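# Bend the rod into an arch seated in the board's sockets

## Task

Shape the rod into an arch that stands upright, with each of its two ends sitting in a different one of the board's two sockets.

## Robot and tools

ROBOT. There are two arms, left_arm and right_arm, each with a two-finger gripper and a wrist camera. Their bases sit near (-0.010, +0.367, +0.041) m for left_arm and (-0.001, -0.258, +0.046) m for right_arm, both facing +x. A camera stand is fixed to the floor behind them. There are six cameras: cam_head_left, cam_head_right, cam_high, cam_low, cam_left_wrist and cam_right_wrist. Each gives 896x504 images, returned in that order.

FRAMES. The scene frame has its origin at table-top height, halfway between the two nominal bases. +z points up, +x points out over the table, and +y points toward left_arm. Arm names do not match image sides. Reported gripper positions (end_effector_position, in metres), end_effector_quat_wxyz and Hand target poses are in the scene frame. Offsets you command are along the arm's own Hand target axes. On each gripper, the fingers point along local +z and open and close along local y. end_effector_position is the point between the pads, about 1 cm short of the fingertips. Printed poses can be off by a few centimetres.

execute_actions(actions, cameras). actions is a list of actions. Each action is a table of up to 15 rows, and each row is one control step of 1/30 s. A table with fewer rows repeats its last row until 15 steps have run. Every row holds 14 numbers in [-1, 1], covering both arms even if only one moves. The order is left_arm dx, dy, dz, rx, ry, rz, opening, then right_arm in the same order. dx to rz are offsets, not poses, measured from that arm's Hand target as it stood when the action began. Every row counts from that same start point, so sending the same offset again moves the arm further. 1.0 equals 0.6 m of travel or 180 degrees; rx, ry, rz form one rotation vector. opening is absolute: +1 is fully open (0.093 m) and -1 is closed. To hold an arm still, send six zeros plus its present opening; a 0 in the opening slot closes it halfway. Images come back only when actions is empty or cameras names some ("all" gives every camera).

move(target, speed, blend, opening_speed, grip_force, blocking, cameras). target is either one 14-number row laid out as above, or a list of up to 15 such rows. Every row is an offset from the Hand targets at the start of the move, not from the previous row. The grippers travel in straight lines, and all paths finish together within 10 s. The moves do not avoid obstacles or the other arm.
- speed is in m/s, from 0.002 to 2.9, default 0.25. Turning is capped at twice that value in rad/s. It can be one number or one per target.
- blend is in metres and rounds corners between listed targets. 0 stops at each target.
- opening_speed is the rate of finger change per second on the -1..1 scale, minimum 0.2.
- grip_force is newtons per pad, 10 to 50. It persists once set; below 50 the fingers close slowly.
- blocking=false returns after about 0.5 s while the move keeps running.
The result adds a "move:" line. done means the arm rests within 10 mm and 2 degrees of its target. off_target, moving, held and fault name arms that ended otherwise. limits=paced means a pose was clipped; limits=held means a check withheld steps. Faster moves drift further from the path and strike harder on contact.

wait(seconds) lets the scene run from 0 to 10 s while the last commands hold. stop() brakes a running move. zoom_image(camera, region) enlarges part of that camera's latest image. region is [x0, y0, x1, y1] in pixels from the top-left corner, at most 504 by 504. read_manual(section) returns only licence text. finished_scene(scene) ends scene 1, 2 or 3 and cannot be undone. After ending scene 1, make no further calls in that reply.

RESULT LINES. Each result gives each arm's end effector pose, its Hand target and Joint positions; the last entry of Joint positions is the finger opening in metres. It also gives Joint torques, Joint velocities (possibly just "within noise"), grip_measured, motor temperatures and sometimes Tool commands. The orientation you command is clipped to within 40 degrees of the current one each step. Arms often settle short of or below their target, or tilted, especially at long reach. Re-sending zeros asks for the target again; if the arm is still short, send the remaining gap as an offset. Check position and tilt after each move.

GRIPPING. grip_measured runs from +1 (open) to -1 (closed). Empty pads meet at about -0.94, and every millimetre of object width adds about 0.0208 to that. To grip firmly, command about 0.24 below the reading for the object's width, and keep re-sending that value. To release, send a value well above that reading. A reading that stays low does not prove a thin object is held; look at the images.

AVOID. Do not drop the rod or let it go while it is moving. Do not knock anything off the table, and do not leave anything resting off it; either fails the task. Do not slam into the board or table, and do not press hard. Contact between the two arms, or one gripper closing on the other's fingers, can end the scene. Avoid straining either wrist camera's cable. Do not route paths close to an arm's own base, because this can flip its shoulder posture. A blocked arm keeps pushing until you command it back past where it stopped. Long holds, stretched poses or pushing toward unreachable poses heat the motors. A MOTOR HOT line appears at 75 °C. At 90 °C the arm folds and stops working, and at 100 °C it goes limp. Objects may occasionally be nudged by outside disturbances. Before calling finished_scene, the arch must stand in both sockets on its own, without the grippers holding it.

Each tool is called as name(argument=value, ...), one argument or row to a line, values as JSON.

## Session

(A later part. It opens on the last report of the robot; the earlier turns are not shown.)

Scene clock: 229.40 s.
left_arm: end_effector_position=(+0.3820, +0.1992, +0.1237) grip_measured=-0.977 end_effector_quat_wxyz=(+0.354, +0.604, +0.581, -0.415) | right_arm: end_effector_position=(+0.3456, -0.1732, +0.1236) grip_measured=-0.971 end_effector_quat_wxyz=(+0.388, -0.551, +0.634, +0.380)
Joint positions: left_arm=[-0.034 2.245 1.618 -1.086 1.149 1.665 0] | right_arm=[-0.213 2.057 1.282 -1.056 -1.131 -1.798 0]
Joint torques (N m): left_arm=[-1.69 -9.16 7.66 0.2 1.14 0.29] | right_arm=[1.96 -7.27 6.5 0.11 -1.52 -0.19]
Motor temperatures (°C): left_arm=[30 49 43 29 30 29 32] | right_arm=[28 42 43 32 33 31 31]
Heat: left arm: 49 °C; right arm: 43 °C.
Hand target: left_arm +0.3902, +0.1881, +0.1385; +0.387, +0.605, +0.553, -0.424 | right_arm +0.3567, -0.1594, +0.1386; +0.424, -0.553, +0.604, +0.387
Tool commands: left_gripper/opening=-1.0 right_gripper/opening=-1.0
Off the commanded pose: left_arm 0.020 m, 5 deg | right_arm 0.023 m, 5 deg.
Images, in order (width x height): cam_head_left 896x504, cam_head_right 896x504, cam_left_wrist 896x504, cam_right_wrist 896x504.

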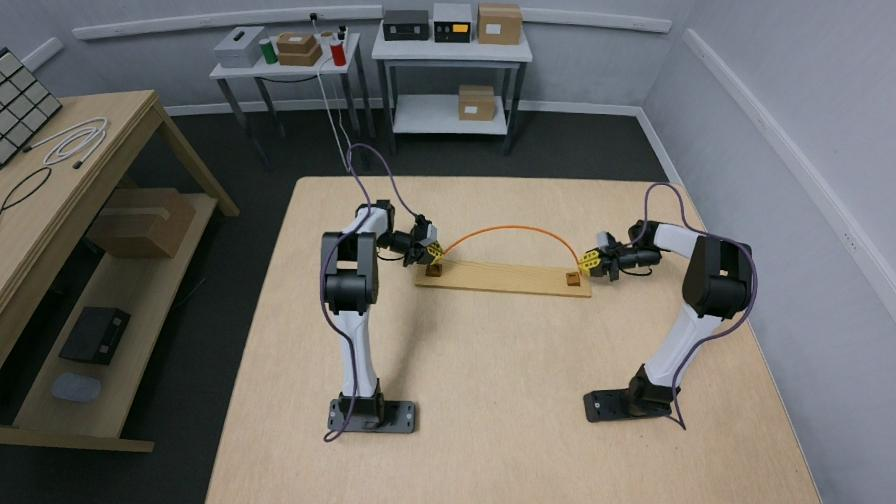

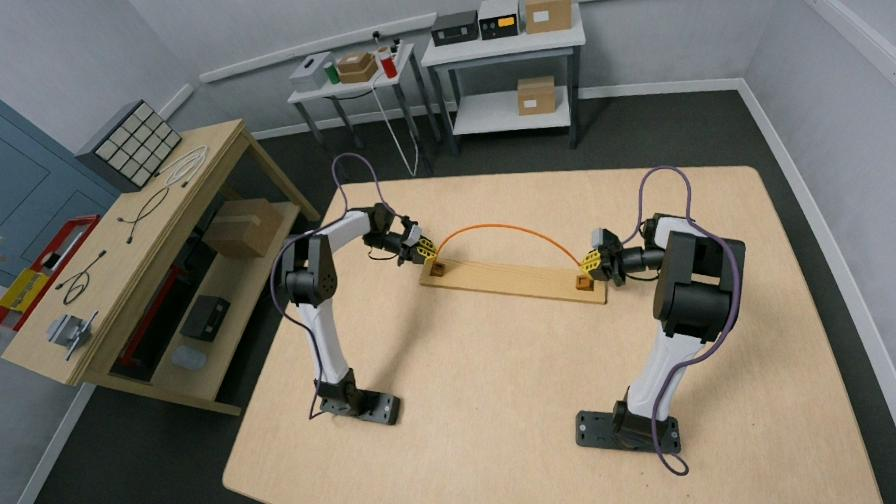

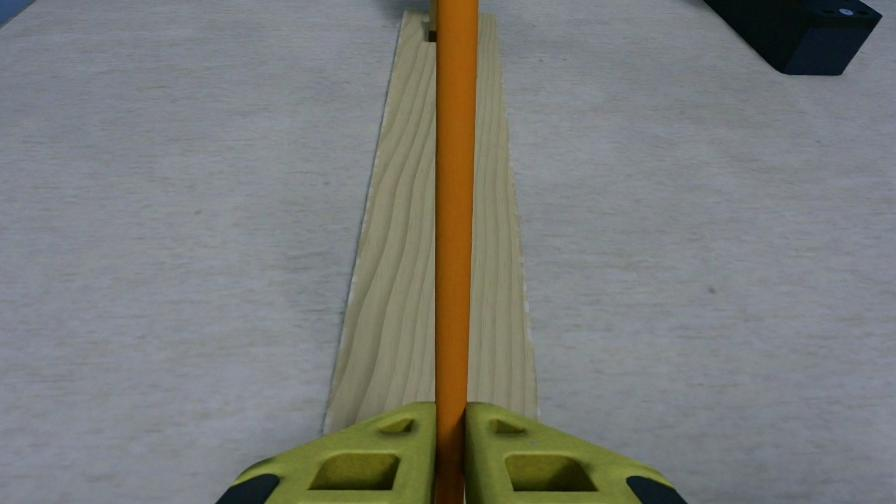

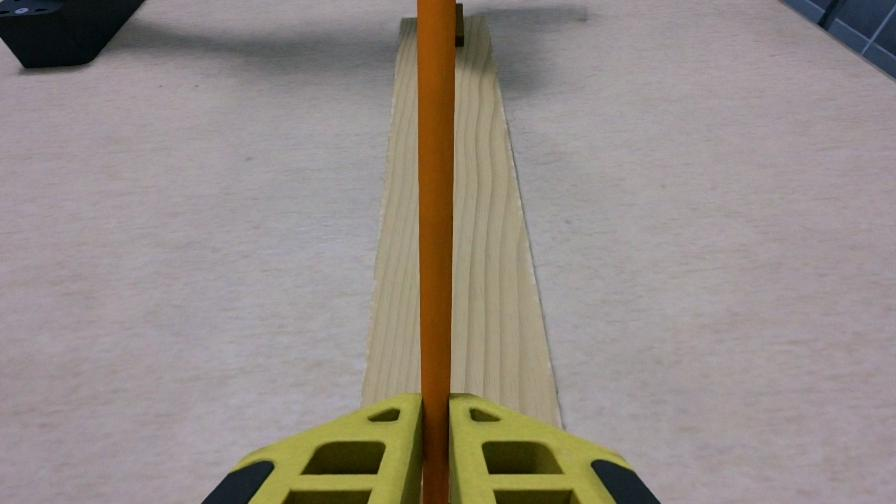

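move(
  target=[0.0258,0.0050,0.0195,0,-0.0111,0,-1, 0.0215,-0.0090,0.0310,0,-0.0111,0,-1],
  speed=0.08,
  cameras=["cam_high","cam_low","cam_head_left","cam_head_right"],
)

zoom_image(
  camera="cam_head_left",
  region=[550, 240, 600, 290],
)

zoom_image(
  camera="cam_head_right",
  region=[415, 240, 465, 290],
)

zoom_image(
  camera="cam_high",
  region=[540, 290, 590, 340],
)

zoom_image(
  camera="cam_high",
  region=[395, 215, 445, 265],
)

zoom_image(
  camera="cam_low",
  region=[495, 205, 545, 255],
)

zoom_image(
  camera="cam_low",
  region=[365, 235, 425, 295],
)

Scene clock: 258.60 s.
left_arm: end_effector_position=(+0.3910, +0.1963, +0.1088) grip_measured=-0.977 end_effector_quat_wxyz=(+0.373, +0.600, +0.571, -0.419) | right_arm: end_effector_position=(+0.3599, -0.1622, +0.1075) grip_measured=-0.971 end_effector_quat_wxyz=(+0.408, -0.555, +0.618, +0.379)
Joint positions: left_arm=[-0.034 2.296 1.618 -1.012 1.188 1.666 0] | right_arm=[-0.181 2.116 1.282 -0.926 -1.174 -1.76 0]
Joint torques (N m): left_arm=[-2.61 -9.65 5.9 0.28 1.11 0.17] | right_arm=[2.09 -8.02 4.48 0.22 -1.52 0.08]
Heat: left arm: 51 °C; right arm: 44 °C.
Hand target: left_arm +0.3927, +0.1821, +0.1200; +0.396, +0.597, +0.546, -0.434 | right_arm +0.3632, -0.1468, +0.1200; +0.434, -0.546, +0.596, +0.397
Off the commanded pose: left_arm 0.018 m, 4 deg | right_arm 0.020 m, 5 deg.
move: off_target (left_arm, right_arm)
Images, in order (width x height): cam_head_left 896x504, cam_head_right 896x504, cam_high 896x504, cam_low 896x504.

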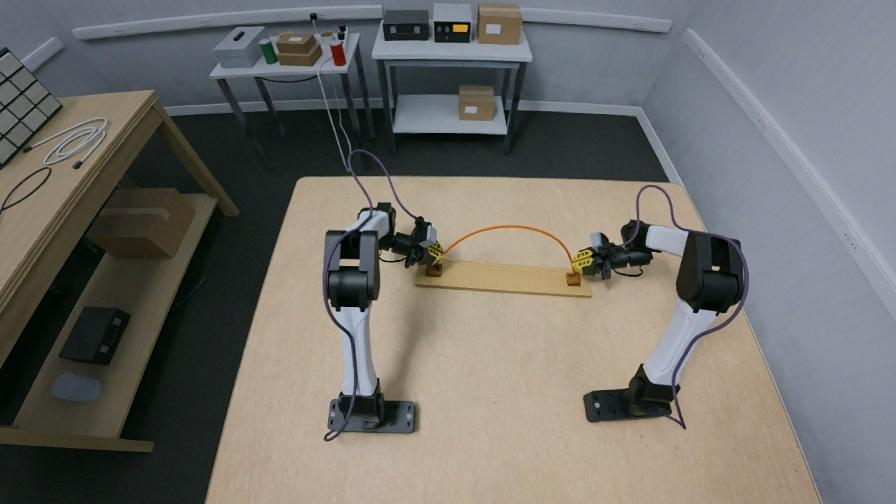

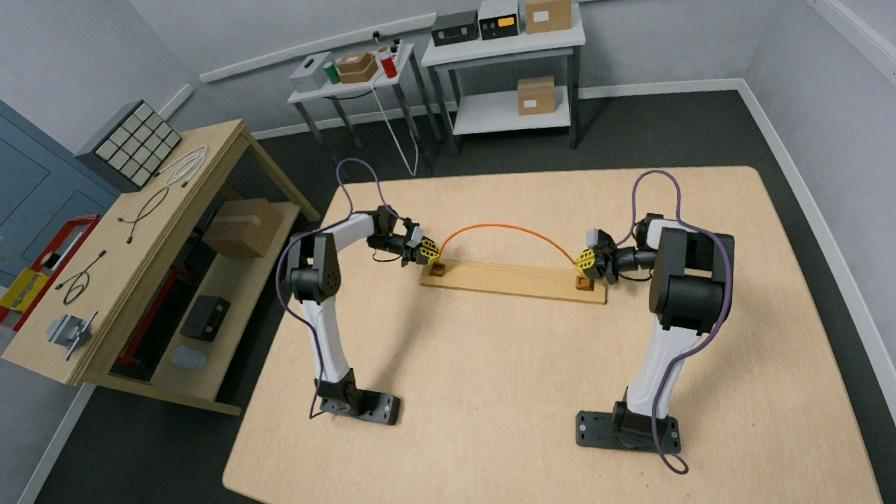

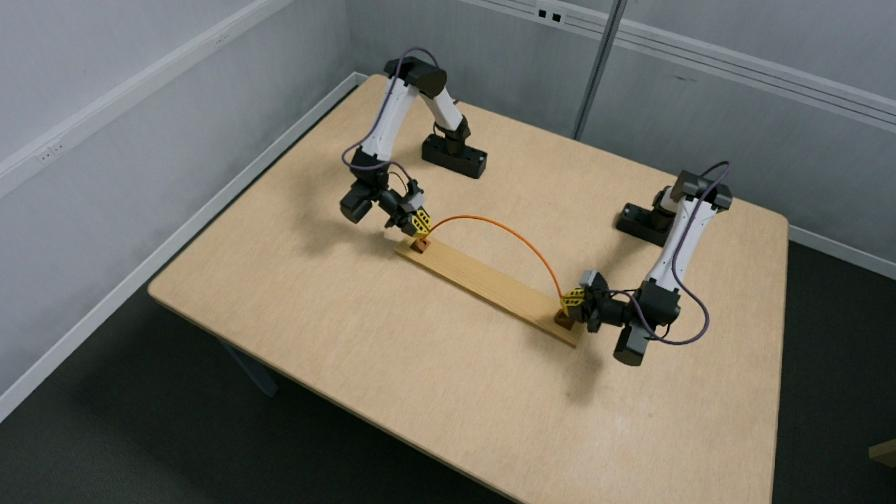

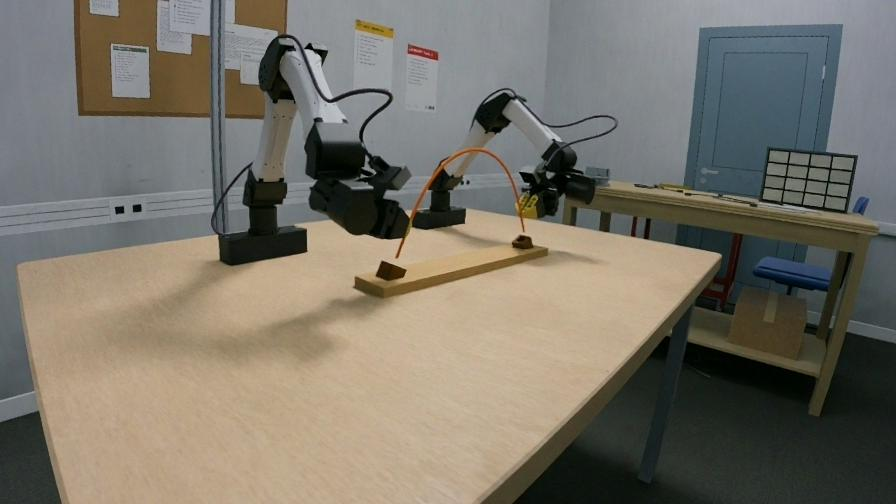

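Scaled by 10.080 from the camera's 896x504 image, which has a finer 1280x720 frame.

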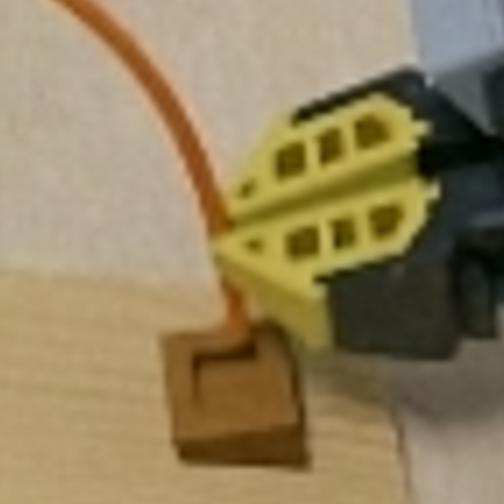

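Scaled by 10.080 from the camera's 896x504 image, which has a finer 1280x720 frame.

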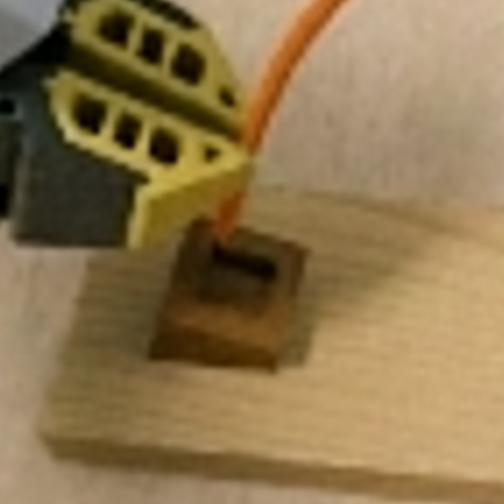

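Scaled by 10.080 from the camera's 896x504 image, which has a finer 1280x720 frame.

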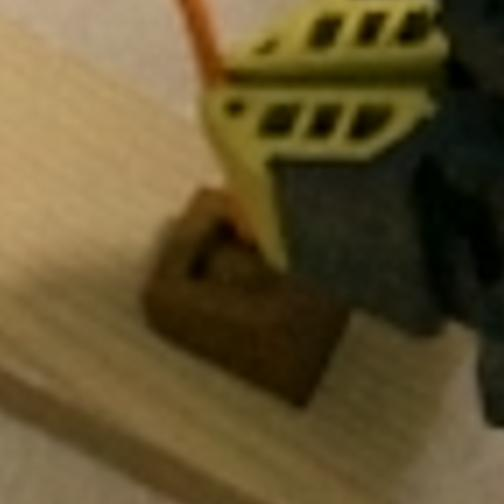

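Scaled by 10.080 from the camera's 896x504 image, which has a finer 1280x720 frame.

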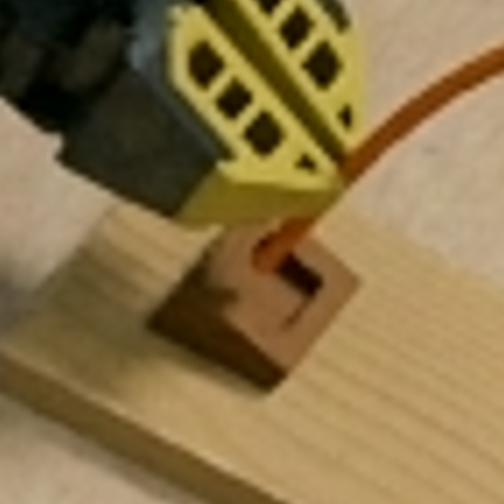

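Scaled by 10.080 from the camera's 896x504 image, which has a finer 1280x720 frame.

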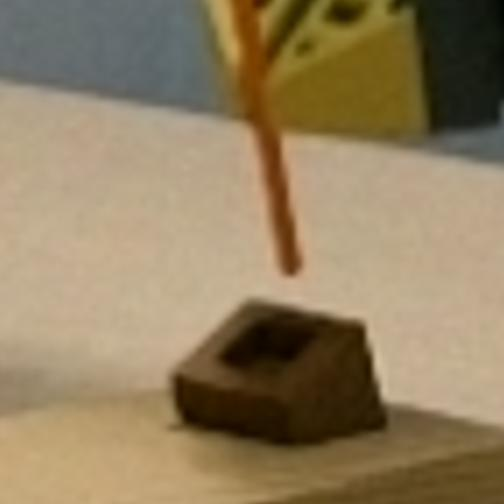

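Scaled by 8.400 from the camera's 896x504 image, which has a finer 1280x720 frame.

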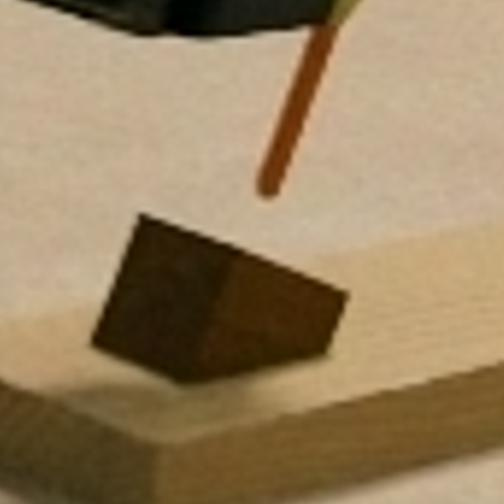

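move(
  target=[0.0158,-0.0062,0.0108,0,0,0,-1, 0.0172,0.0085,0.0065,0,0,0,-1],
  speed=0.06,
)

Scene clock: 272.33 s.
left_arm: end_effector_position=(+0.3941, +0.1947, +0.1044) grip_measured=-0.977 end_effector_quat_wxyz=(+0.384, +0.609, +0.562, -0.408) | right_arm: end_effector_position=(+0.3595, -0.1621, +0.1006) grip_measured=-0.971 end_effector_quat_wxyz=(+0.413, -0.559, +0.615, +0.372)
Joint positions: left_arm=[-0.037 2.296 1.6 -0.954 1.188 1.665 0] | right_arm=[-0.181 2.119 1.256 -0.875 -1.174 -1.756 0]
Joint torques (N m): left_arm=[-3 -9.32 4.03 0.33 1.12 0.01] | right_arm=[2.17 -7.64 3.34 0.35 -1.52 0.04]
Heat: left arm: 51 °C; right arm: 44 °C.
Hand target: left_arm +0.3888, +0.1793, +0.1090; +0.396, +0.597, +0.546, -0.434 | right_arm +0.3583, -0.1458, +0.1091; +0.434, -0.546, +0.596, +0.397
Off the commanded pose: left_arm 0.017 m, 4 deg | right_arm 0.018 m, 5 deg.
move: off_target (left_arm, right_arm)

move(
  target=[0.0060,-0.0133,0.0032,0,0,0,-1, 0.0065,0.0083,0.0013,0,0,0,-1],
  speed=0.06,
)

Scene clock: 278.87 s.
left_arm: end_effector_position=(+0.3850, +0.1950, +0.0926) grip_measured=-0.977 end_effector_quat_wxyz=(+0.379, +0.604, +0.566, -0.414) | right_arm: end_effector_position=(+0.3541, -0.1612, +0.0949) grip_measured=-0.971 end_effector_quat_wxyz=(+0.411, -0.557, +0.616, +0.375)
Joint positions: left_arm=[-0.037 2.296 1.546 -0.92 1.19 1.665 0] | right_arm=[-0.181 2.119 1.227 -0.854 -1.175 -1.756 0]
Joint torques (N m): left_arm=[-3.1 -10.74 3.93 0.32 1.11 0.01] | right_arm=[2 -7.94 3.28 0.32 -1.5 0.01]
Heat: left arm: 51 °C; right arm: 44 °C.
Hand target: left_arm +0.3807, +0.1793, +0.1049; +0.396, +0.597, +0.546, -0.434 | right_arm +0.3533, -0.1458, +0.1051; +0.434, -0.546, +0.596, +0.397
Off the commanded pose: left_arm 0.020 m, 4 deg | right_arm 0.018 m, 4 deg.
move: off_target (left_arm, right_arm)

wait(
  seconds=0,
  cameras=["cam_head_left","cam_head_right","cam_high","cam_low"],
)

zoom_image(
  camera="cam_head_left",
  region=[550, 240, 600, 290],
)

zoom_image(
  camera="cam_head_right",
  region=[415, 240, 465, 290],
)

zoom_image(
  camera="cam_high",
  region=[395, 215, 445, 265],
)

zoom_image(
  camera="cam_low",
  region=[495, 205, 545, 255],
)

zoom_image(
  camera="cam_low",
  region=[365, 235, 425, 295],
)

Scene clock: 285.00 s.
left_arm: end_effector_position=(+0.3851, +0.1950, +0.0926) grip_measured=-0.977 end_effector_quat_wxyz=(+0.379, +0.604, +0.565, -0.414) | right_arm: end_effector_position=(+0.3542, -0.1612, +0.0949) grip_measured=-0.971 end_effector_quat_wxyz=(+0.412, -0.557, +0.616, +0.375)
Joint positions: left_arm=[-0.037 2.296 1.546 -0.919 1.19 1.665 0] | right_arm=[-0.181 2.119 1.227 -0.853 -1.175 -1.756 0]
Joint torques (N m): left_arm=[-3.1 -10.77 3.95 0.32 1.11 0.02] | right_arm=[1.99 -7.97 3.25 0.29 -1.51 0.01]
Heat: left arm: 51 °C; right arm: 44 °C.
Hand target: left_arm +0.3807, +0.1793, +0.1049; +0.396, +0.597, +0.546, -0.434 | right_arm +0.3533, -0.1458, +0.1051; +0.434, -0.546, +0.596, +0.397
Tool commands: left_gripper/opening=-1.0 right_gripper/opening=-1.0
Off the commanded pose: left_arm 0.020 m, 4 deg | right_arm 0.018 m, 4 deg.
Images, in order (width x height): cam_head_left 896x504, cam_head_right 896x504, cam_high 896x504, cam_low 896x504.

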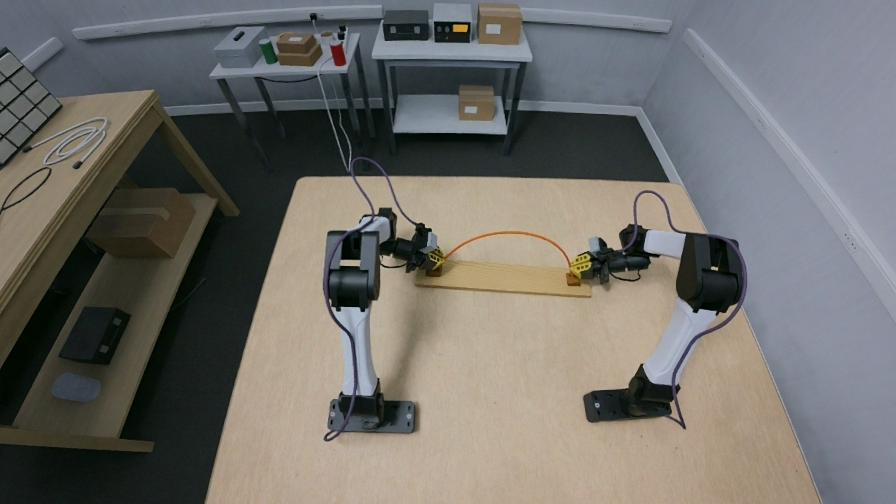

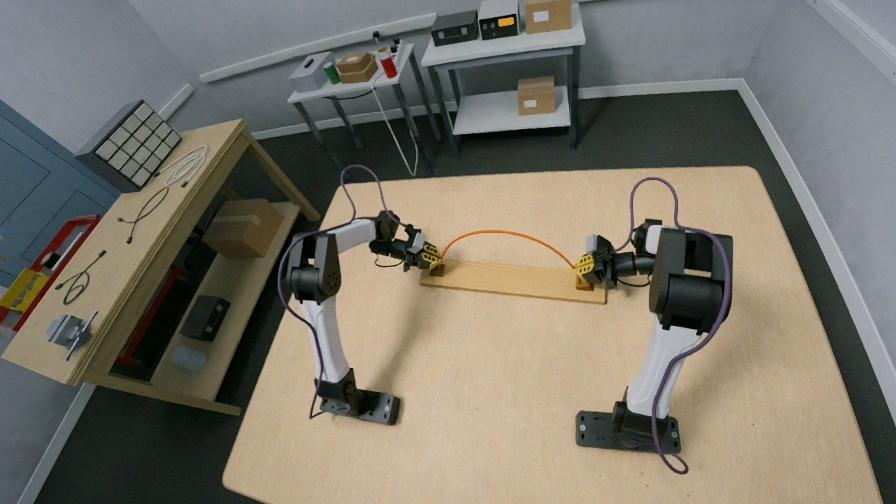

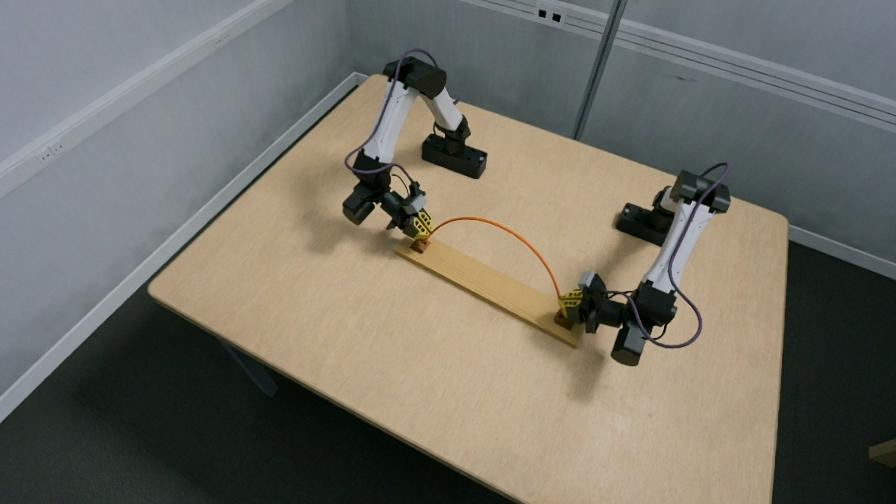

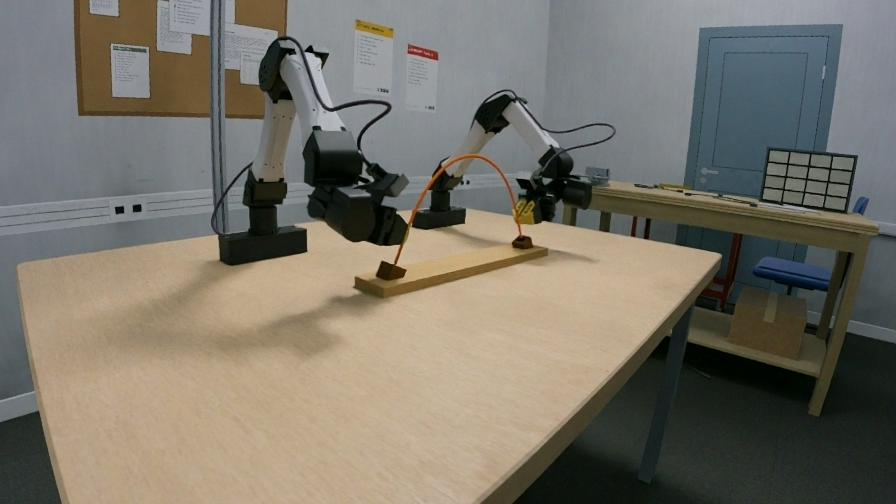

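Scaled by 10.080 from the camera's 896x504 image, which has a finer 1280x720 frame.

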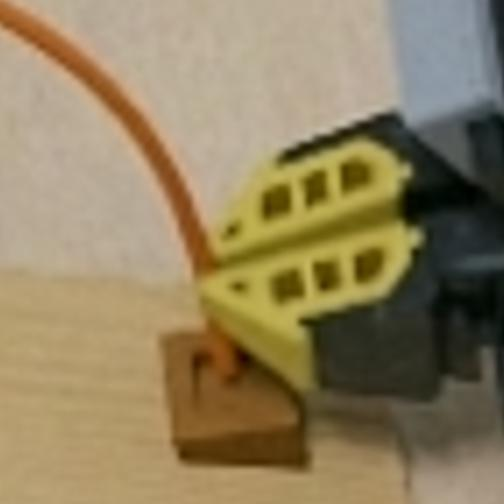

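Scaled by 10.080 from the camera's 896x504 image, which has a finer 1280x720 frame.

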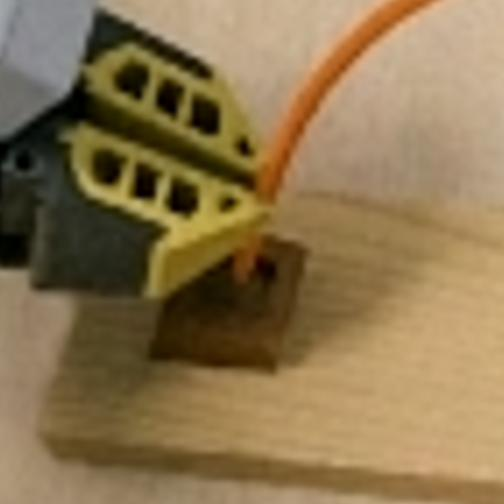

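Scaled by 10.080 from the camera's 896x504 image, which has a finer 1280x720 frame.

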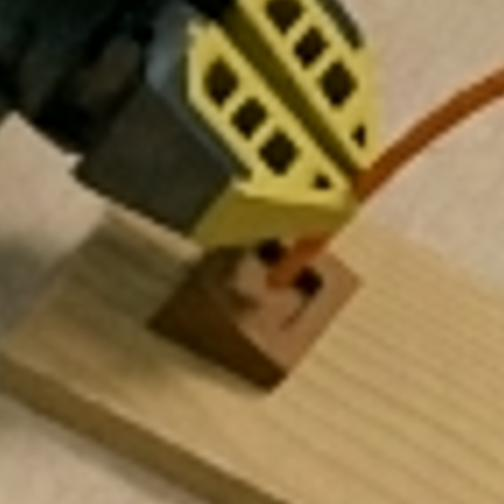

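Scaled by 10.080 from the camera's 896x504 image, which has a finer 1280x720 frame.

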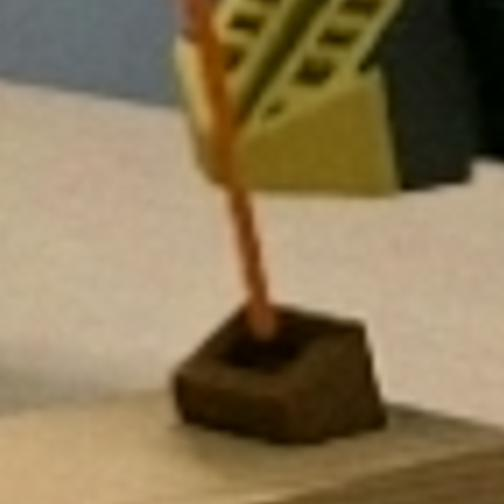

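Scaled by 8.400 from the camera's 896x504 image, which has a finer 1280x720 frame.

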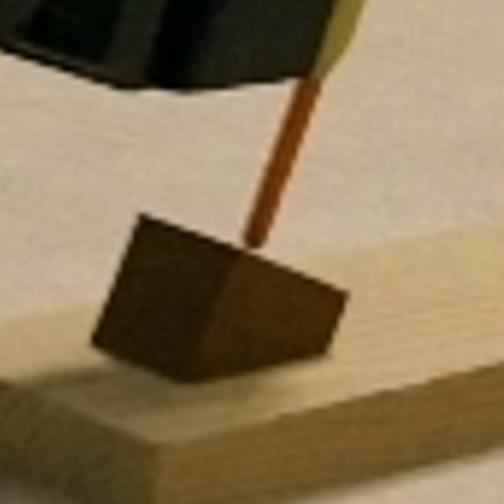

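move(
  target=[0.0205,0.0012,0.0013,0,0,0,-1, 0.0205,-0.0021,0.0015,0,0,0,-1],
  speed=0.04,
)

Scene clock: 293.43 s.
left_arm: end_effector_position=(+0.3868, +0.1949, +0.0880) grip_measured=-0.977 end_effector_quat_wxyz=(+0.381, +0.606, +0.564, -0.412) | right_arm: end_effector_position=(+0.3549, -0.1613, +0.0851) grip_measured=-0.971 end_effector_quat_wxyz=(+0.409, -0.555, +0.618, +0.378)
Joint positions: left_arm=[-0.037 2.307 1.546 -0.901 1.19 1.665 0] | right_arm=[-0.181 2.149 1.227 -0.833 -1.175 -1.756 0]
Joint torques (N m): left_arm=[-2.4 -9.43 3.64 0.34 1.1 0.15] | right_arm=[1.32 -7.62 3.15 0.3 -1.49 -0.14]
Heat: left arm: 52 °C; right arm: 45 °C.
Hand target: left_arm +0.3817, +0.1823, +0.0929; +0.396, +0.597, +0.546, -0.434 | right_arm +0.3543, -0.1489, +0.0932; +0.434, -0.546, +0.596, +0.397
Off the commanded pose: left_arm 0.014 m, 4 deg | right_arm 0.015 m, 4 deg.
move: off_target (left_arm, right_arm)

move(
  target=[0.0147,-0.0007,-0.0022,0,0,0,-1, 0.0147,-0.0007,-0.0022,0,0,0,-1],
  speed=0.04,
  cameras=["cam_head_left","cam_head_right","cam_high","cam_low"],
)

zoom_image(
  camera="cam_head_left",
  region=[550, 240, 600, 290],
)

zoom_image(
  camera="cam_head_right",
  region=[415, 240, 465, 290],
)

zoom_image(
  camera="cam_high",
  region=[395, 215, 445, 265],
)

zoom_image(
  camera="cam_low",
  region=[495, 205, 545, 255],
)

Scene clock: 300.10 s.
left_arm: end_effector_position=(+0.3860, +0.1960, +0.0809) grip_measured=-0.977 end_effector_quat_wxyz=(+0.378, +0.604, +0.566, -0.415) | right_arm: end_effector_position=(+0.3541, -0.1599, +0.0815) grip_measured=-0.971 end_effector_quat_wxyz=(+0.415, -0.552, +0.612, +0.385)
Joint positions: left_arm=[-0.034 2.326 1.546 -0.901 1.19 1.674 0] | right_arm=[-0.181 2.17 1.227 -0.833 -1.195 -1.778 0]
Joint torques (N m): left_arm=[-1.73 -9.39 3.52 0.28 1.08 0.29] | right_arm=[0.44 -7.16 3.45 0.21 -1.28 -0.21]
Heat: left arm: 52 °C; right arm: 45 °C.
Hand target: left_arm +0.3816, +0.1863, +0.0850; +0.396, +0.597, +0.546, -0.434 | right_arm +0.3543, -0.1528, +0.0852; +0.434, -0.546, +0.596, +0.397
Off the commanded pose: left_arm 0.011 m, 4 deg | right_arm 0.008 m, 3 deg.
move: off_target (left_arm, right_arm)
Images, in order (width x height): cam_head_left 896x504, cam_head_right 896x504, cam_high 896x504, cam_low 896x504.

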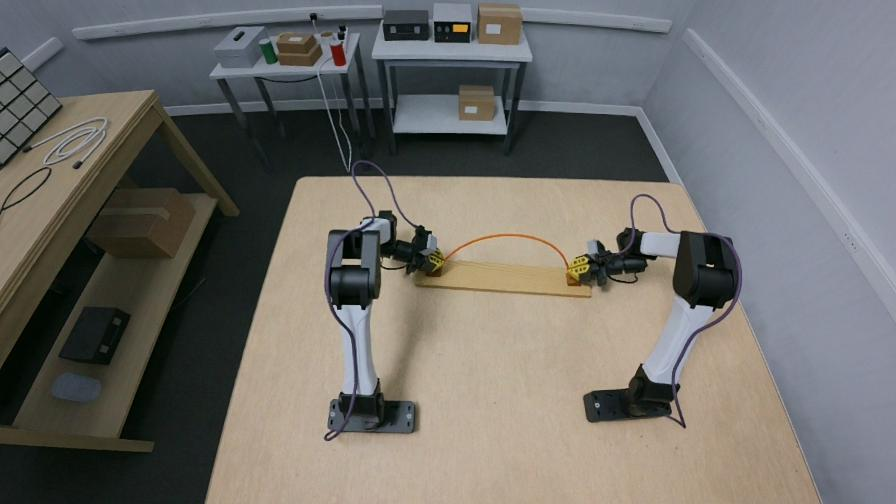

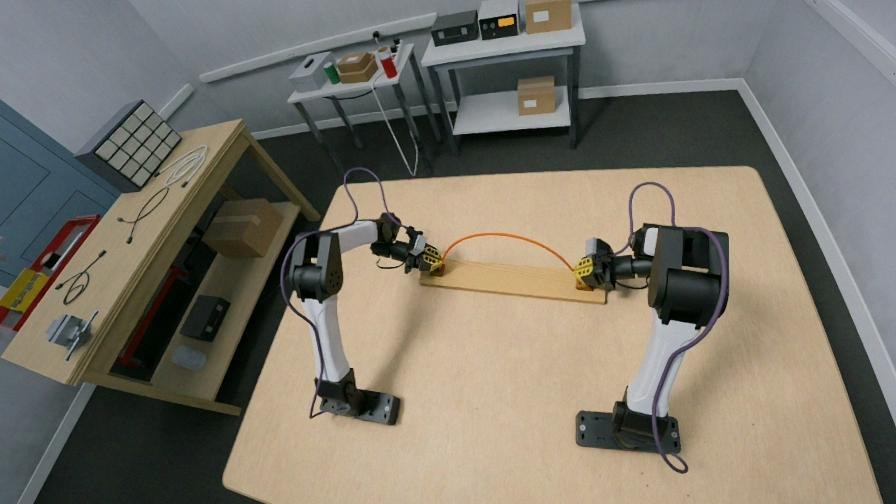

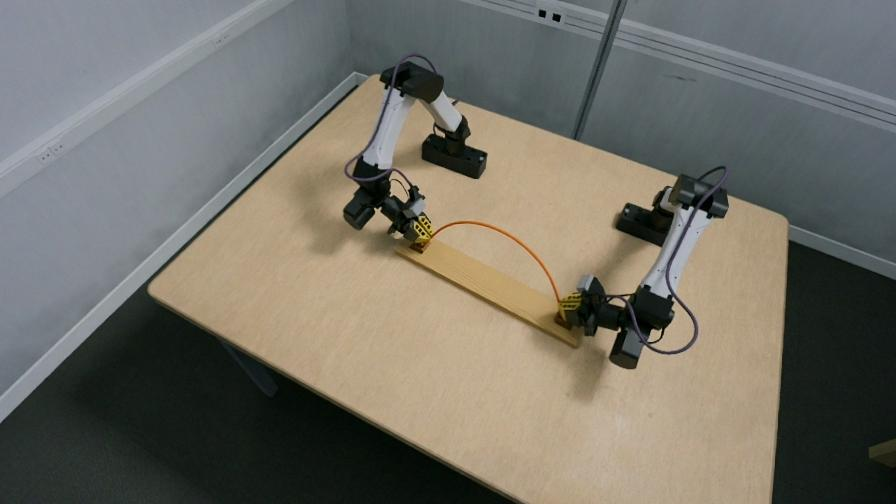

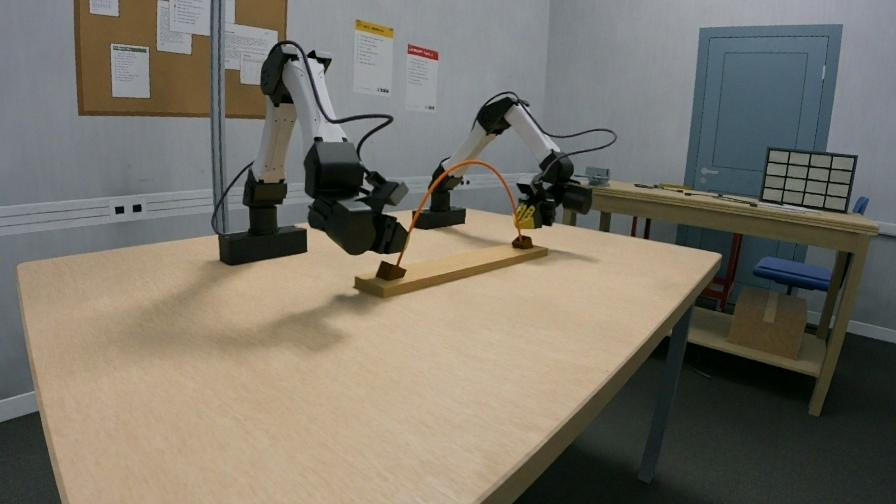

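Scaled by 10.080 from the camera's 896x504 image, which has a finer 1280x720 frame.

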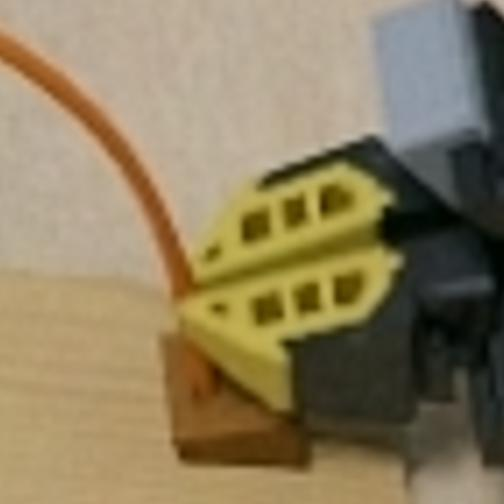

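Scaled by 10.080 from the camera's 896x504 image, which has a finer 1280x720 frame.

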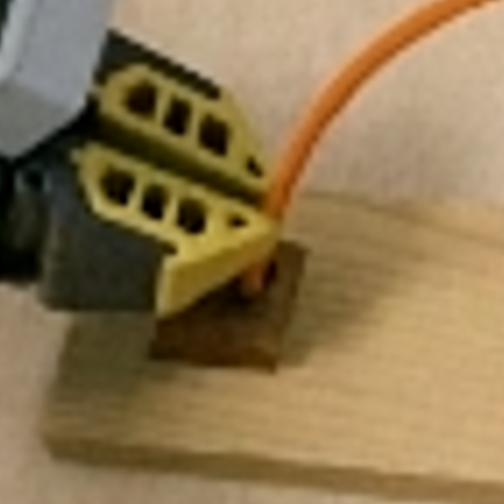

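Scaled by 10.080 from the camera's 896x504 image, which has a finer 1280x720 frame.

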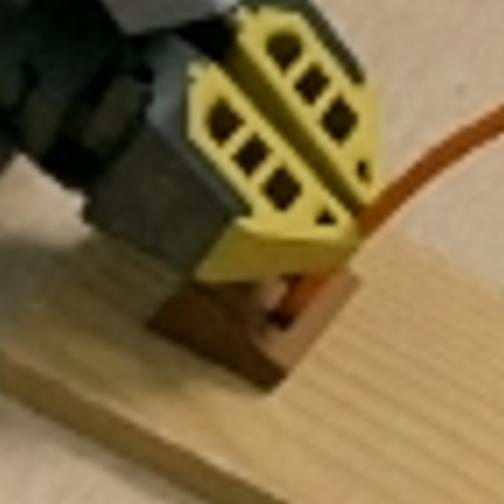

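Scaled by 10.080 from the camera's 896x504 image, which has a finer 1280x720 frame.

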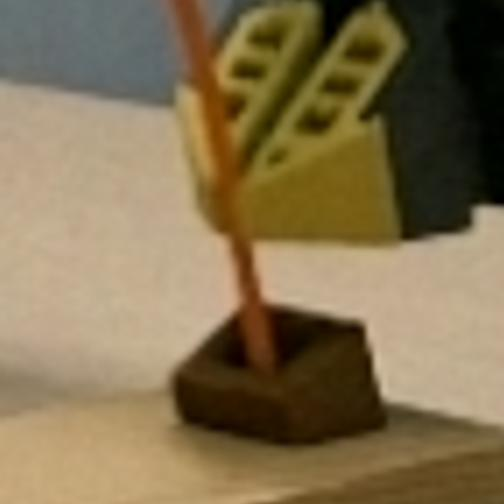

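move(
  target=[0.0130,-0.0007,-0.0027,0,0,0,-1, 0.0130,-0.0007,-0.0027,0,0,0,-1],
  speed=0.04,
)

Scene clock: 308.77 s.
left_arm: end_effector_position=(+0.3863, +0.1976, +0.0781) grip_measured=-0.977 end_effector_quat_wxyz=(+0.386, +0.602, +0.560, -0.418) | right_arm: end_effector_position=(+0.3545, -0.1599, +0.0805) grip_measured=-0.971 end_effector_quat_wxyz=(+0.429, -0.546, +0.604, +0.391)
Joint positions: left_arm=[-0.028 2.341 1.546 -0.901 1.209 1.7 0] | right_arm=[-0.187 2.19 1.227 -0.834 -1.229 -1.806 0]
Joint torques (N m): left_arm=[-1.51 -8.99 3.7 0.17 0.91 0.31] | right_arm=[0.06 -6.68 4.1 0.07 -0.92 -0.24]
Heat: left arm: 52 °C; right arm: 44 °C.
Hand target: left_arm +0.3815, +0.1903, +0.0780; +0.396, +0.597, +0.546, -0.434 | right_arm +0.3544, -0.1568, +0.0782; +0.434, -0.546, +0.596, +0.397
Off the commanded pose: left_arm 0.009 m, 3 deg | right_arm 0.004 m, 1 deg.
move: off_target (left_arm)

move(
  target=[-0.0087,0.0055,-0.0165,0,0,0,-1, -0.0108,-0.0005,-0.0097,0,0,0,-1],
  speed=0.03,
  cameras=["cam_high","cam_low","cam_head_left","cam_head_right"],
)

zoom_image(
  camera="cam_head_left",
  region=[550, 240, 600, 290],
)

zoom_image(
  camera="cam_high",
  region=[395, 215, 445, 265],
)

zoom_image(
  camera="cam_low",
  region=[495, 205, 545, 255],
)

zoom_image(
  camera="cam_high",
  region=[540, 290, 590, 340],
)

Scene clock: 324.73 s.
left_arm: end_effector_position=(+0.3826, +0.2025, +0.0801) grip_measured=-0.977 end_effector_quat_wxyz=(+0.385, +0.600, +0.558, -0.424) | right_arm: end_effector_position=(+0.3516, -0.1609, +0.0814) grip_measured=-0.971 end_effector_quat_wxyz=(+0.430, -0.549, +0.600, +0.391)
Joint positions: left_arm=[-0.015 2.346 1.555 -0.963 1.215 1.753 0] | right_arm=[-0.192 2.19 1.227 -0.861 -1.23 -1.841 0]
Joint torques (N m): left_arm=[-0.96 -8.94 6.71 -0.16 0.82 0.25] | right_arm=[-0.42 -7.56 5.48 -0.24 -0.88 -0.18]
Heat: left arm: 52 °C; right arm: 45 °C.
Hand target: left_arm +0.3855, +0.1977, +0.0860; +0.396, +0.597, +0.546, -0.434 | right_arm +0.3544, -0.1603, +0.0862; +0.434, -0.546, +0.596, +0.397
Off the commanded pose: left_arm 0.008 m, 2 deg | right_arm 0.006 m, 1 deg.
move: done
Images, in order (width x height): cam_head_left 896x504, cam_head_right 896x504, cam_high 896x504, cam_low 896x504.

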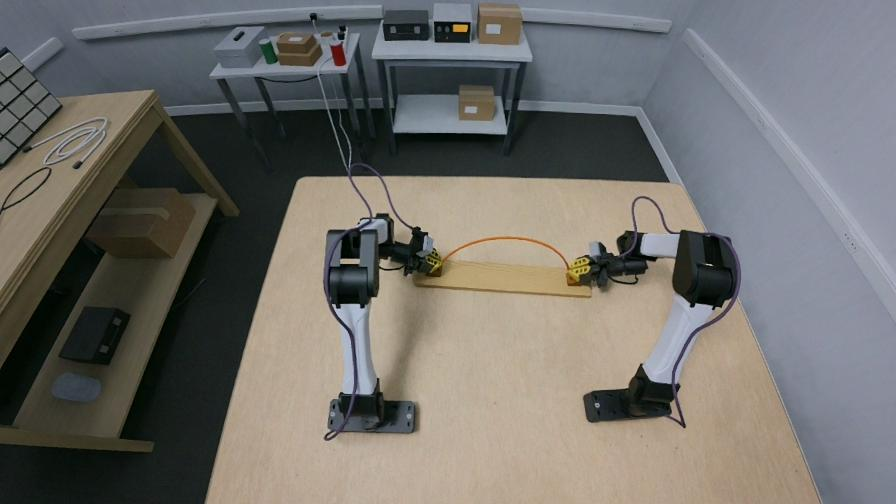

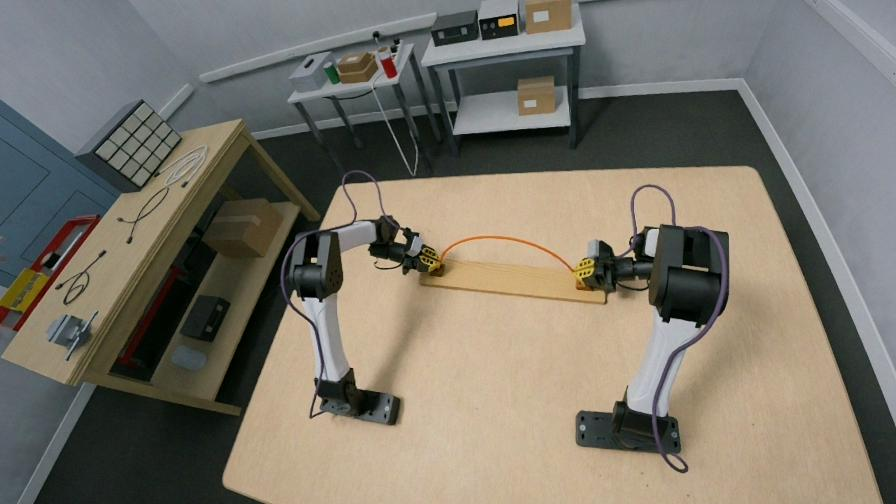

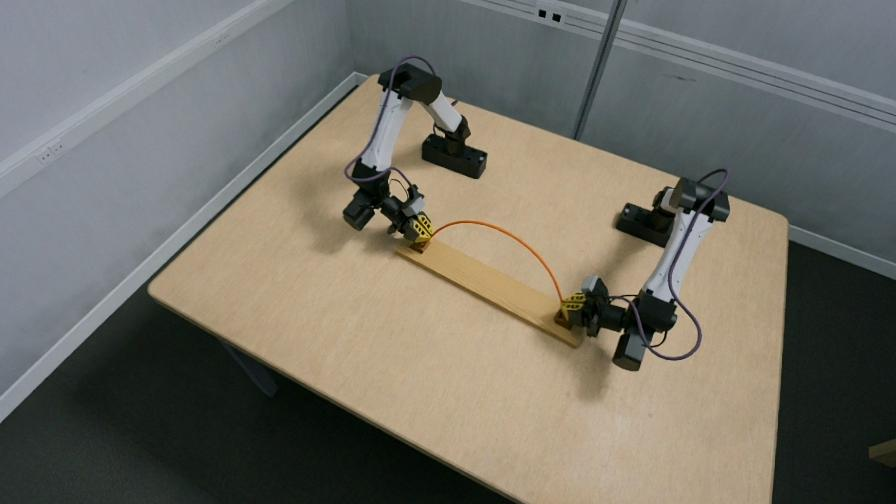

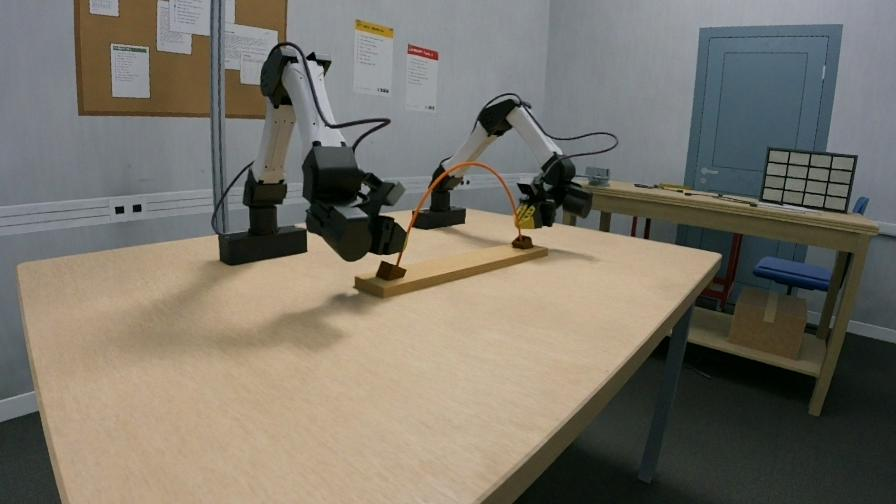

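Scaled by 10.080 from the camera's 896x504 image, which has a finer 1280x720 frame.

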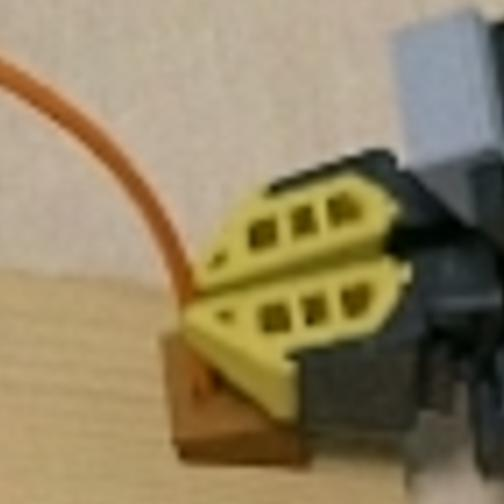

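Scaled by 10.080 from the camera's 896x504 image, which has a finer 1280x720 frame.

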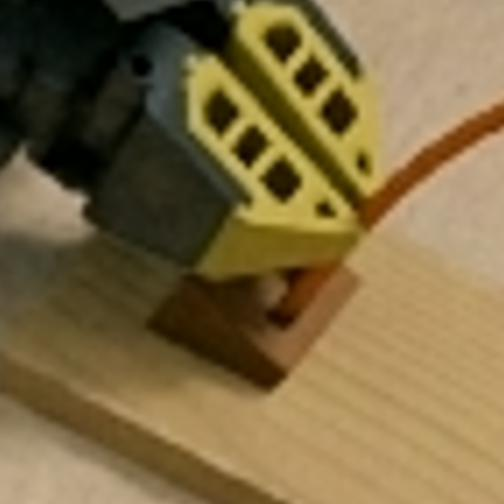

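Scaled by 10.080 from the camera's 896x504 image, which has a finer 1280x720 frame.

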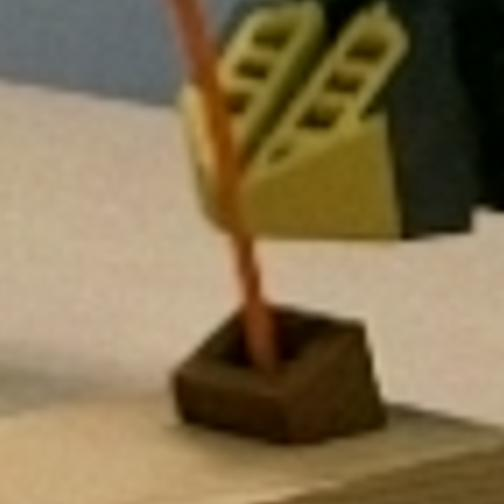

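Scaled by 10.080 from the camera's 896x504 image, which has a finer 1280x720 frame.

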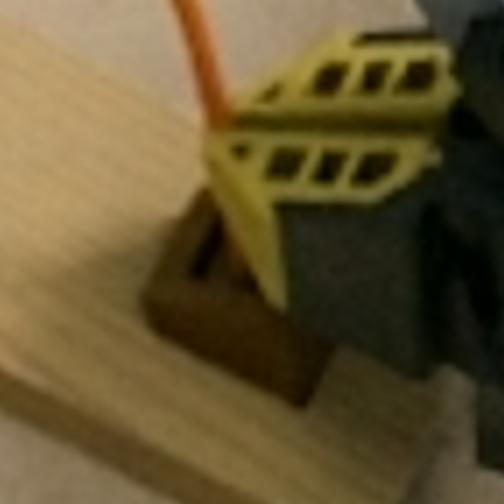

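move(
  target=[0,0,0,0,0,0,-1, 0.0041,-0.0012,-0.0126,0,0,0,-1],
  speed=0.03,
)

Scene clock: 340.50 s.
left_arm: end_effector_position=(+0.3816, +0.2025, +0.0802) grip_measured=-0.977 end_effector_quat_wxyz=(+0.384, +0.599, +0.559, -0.426) | right_arm: end_effector_position=(+0.3516, -0.1672, +0.0847) grip_measured=-0.971 end_effector_quat_wxyz=(+0.431, -0.549, +0.598, +0.393)
Joint positions: left_arm=[-0.015 2.346 1.555 -0.97 1.215 1.756 0] | right_arm=[-0.21 2.205 1.259 -0.94 -1.229 -1.907 0]
Joint torques (N m): left_arm=[-0.98 -8.79 6.84 -0.15 0.82 0.27] | right_arm=[-0.75 -7.1 5.38 -0.32 -0.81 -0.17]
Motor temperatures (°C): left_arm=[30 52 41 28 31 29 32] | right_arm=[28 47 40 31 34 31 32]
Heat: left arm: 52 °C; right arm: 47 °C.
Hand target: left_arm +0.3855, +0.1977, +0.0860; +0.396, +0.597, +0.546, -0.434 | right_arm +0.3545, -0.1684, +0.0862; -0.434, +0.546, -0.596, -0.397
Off the commanded pose: left_arm 0.008 m, 2 deg | right_arm 0.003 m, 1 deg.
move: done


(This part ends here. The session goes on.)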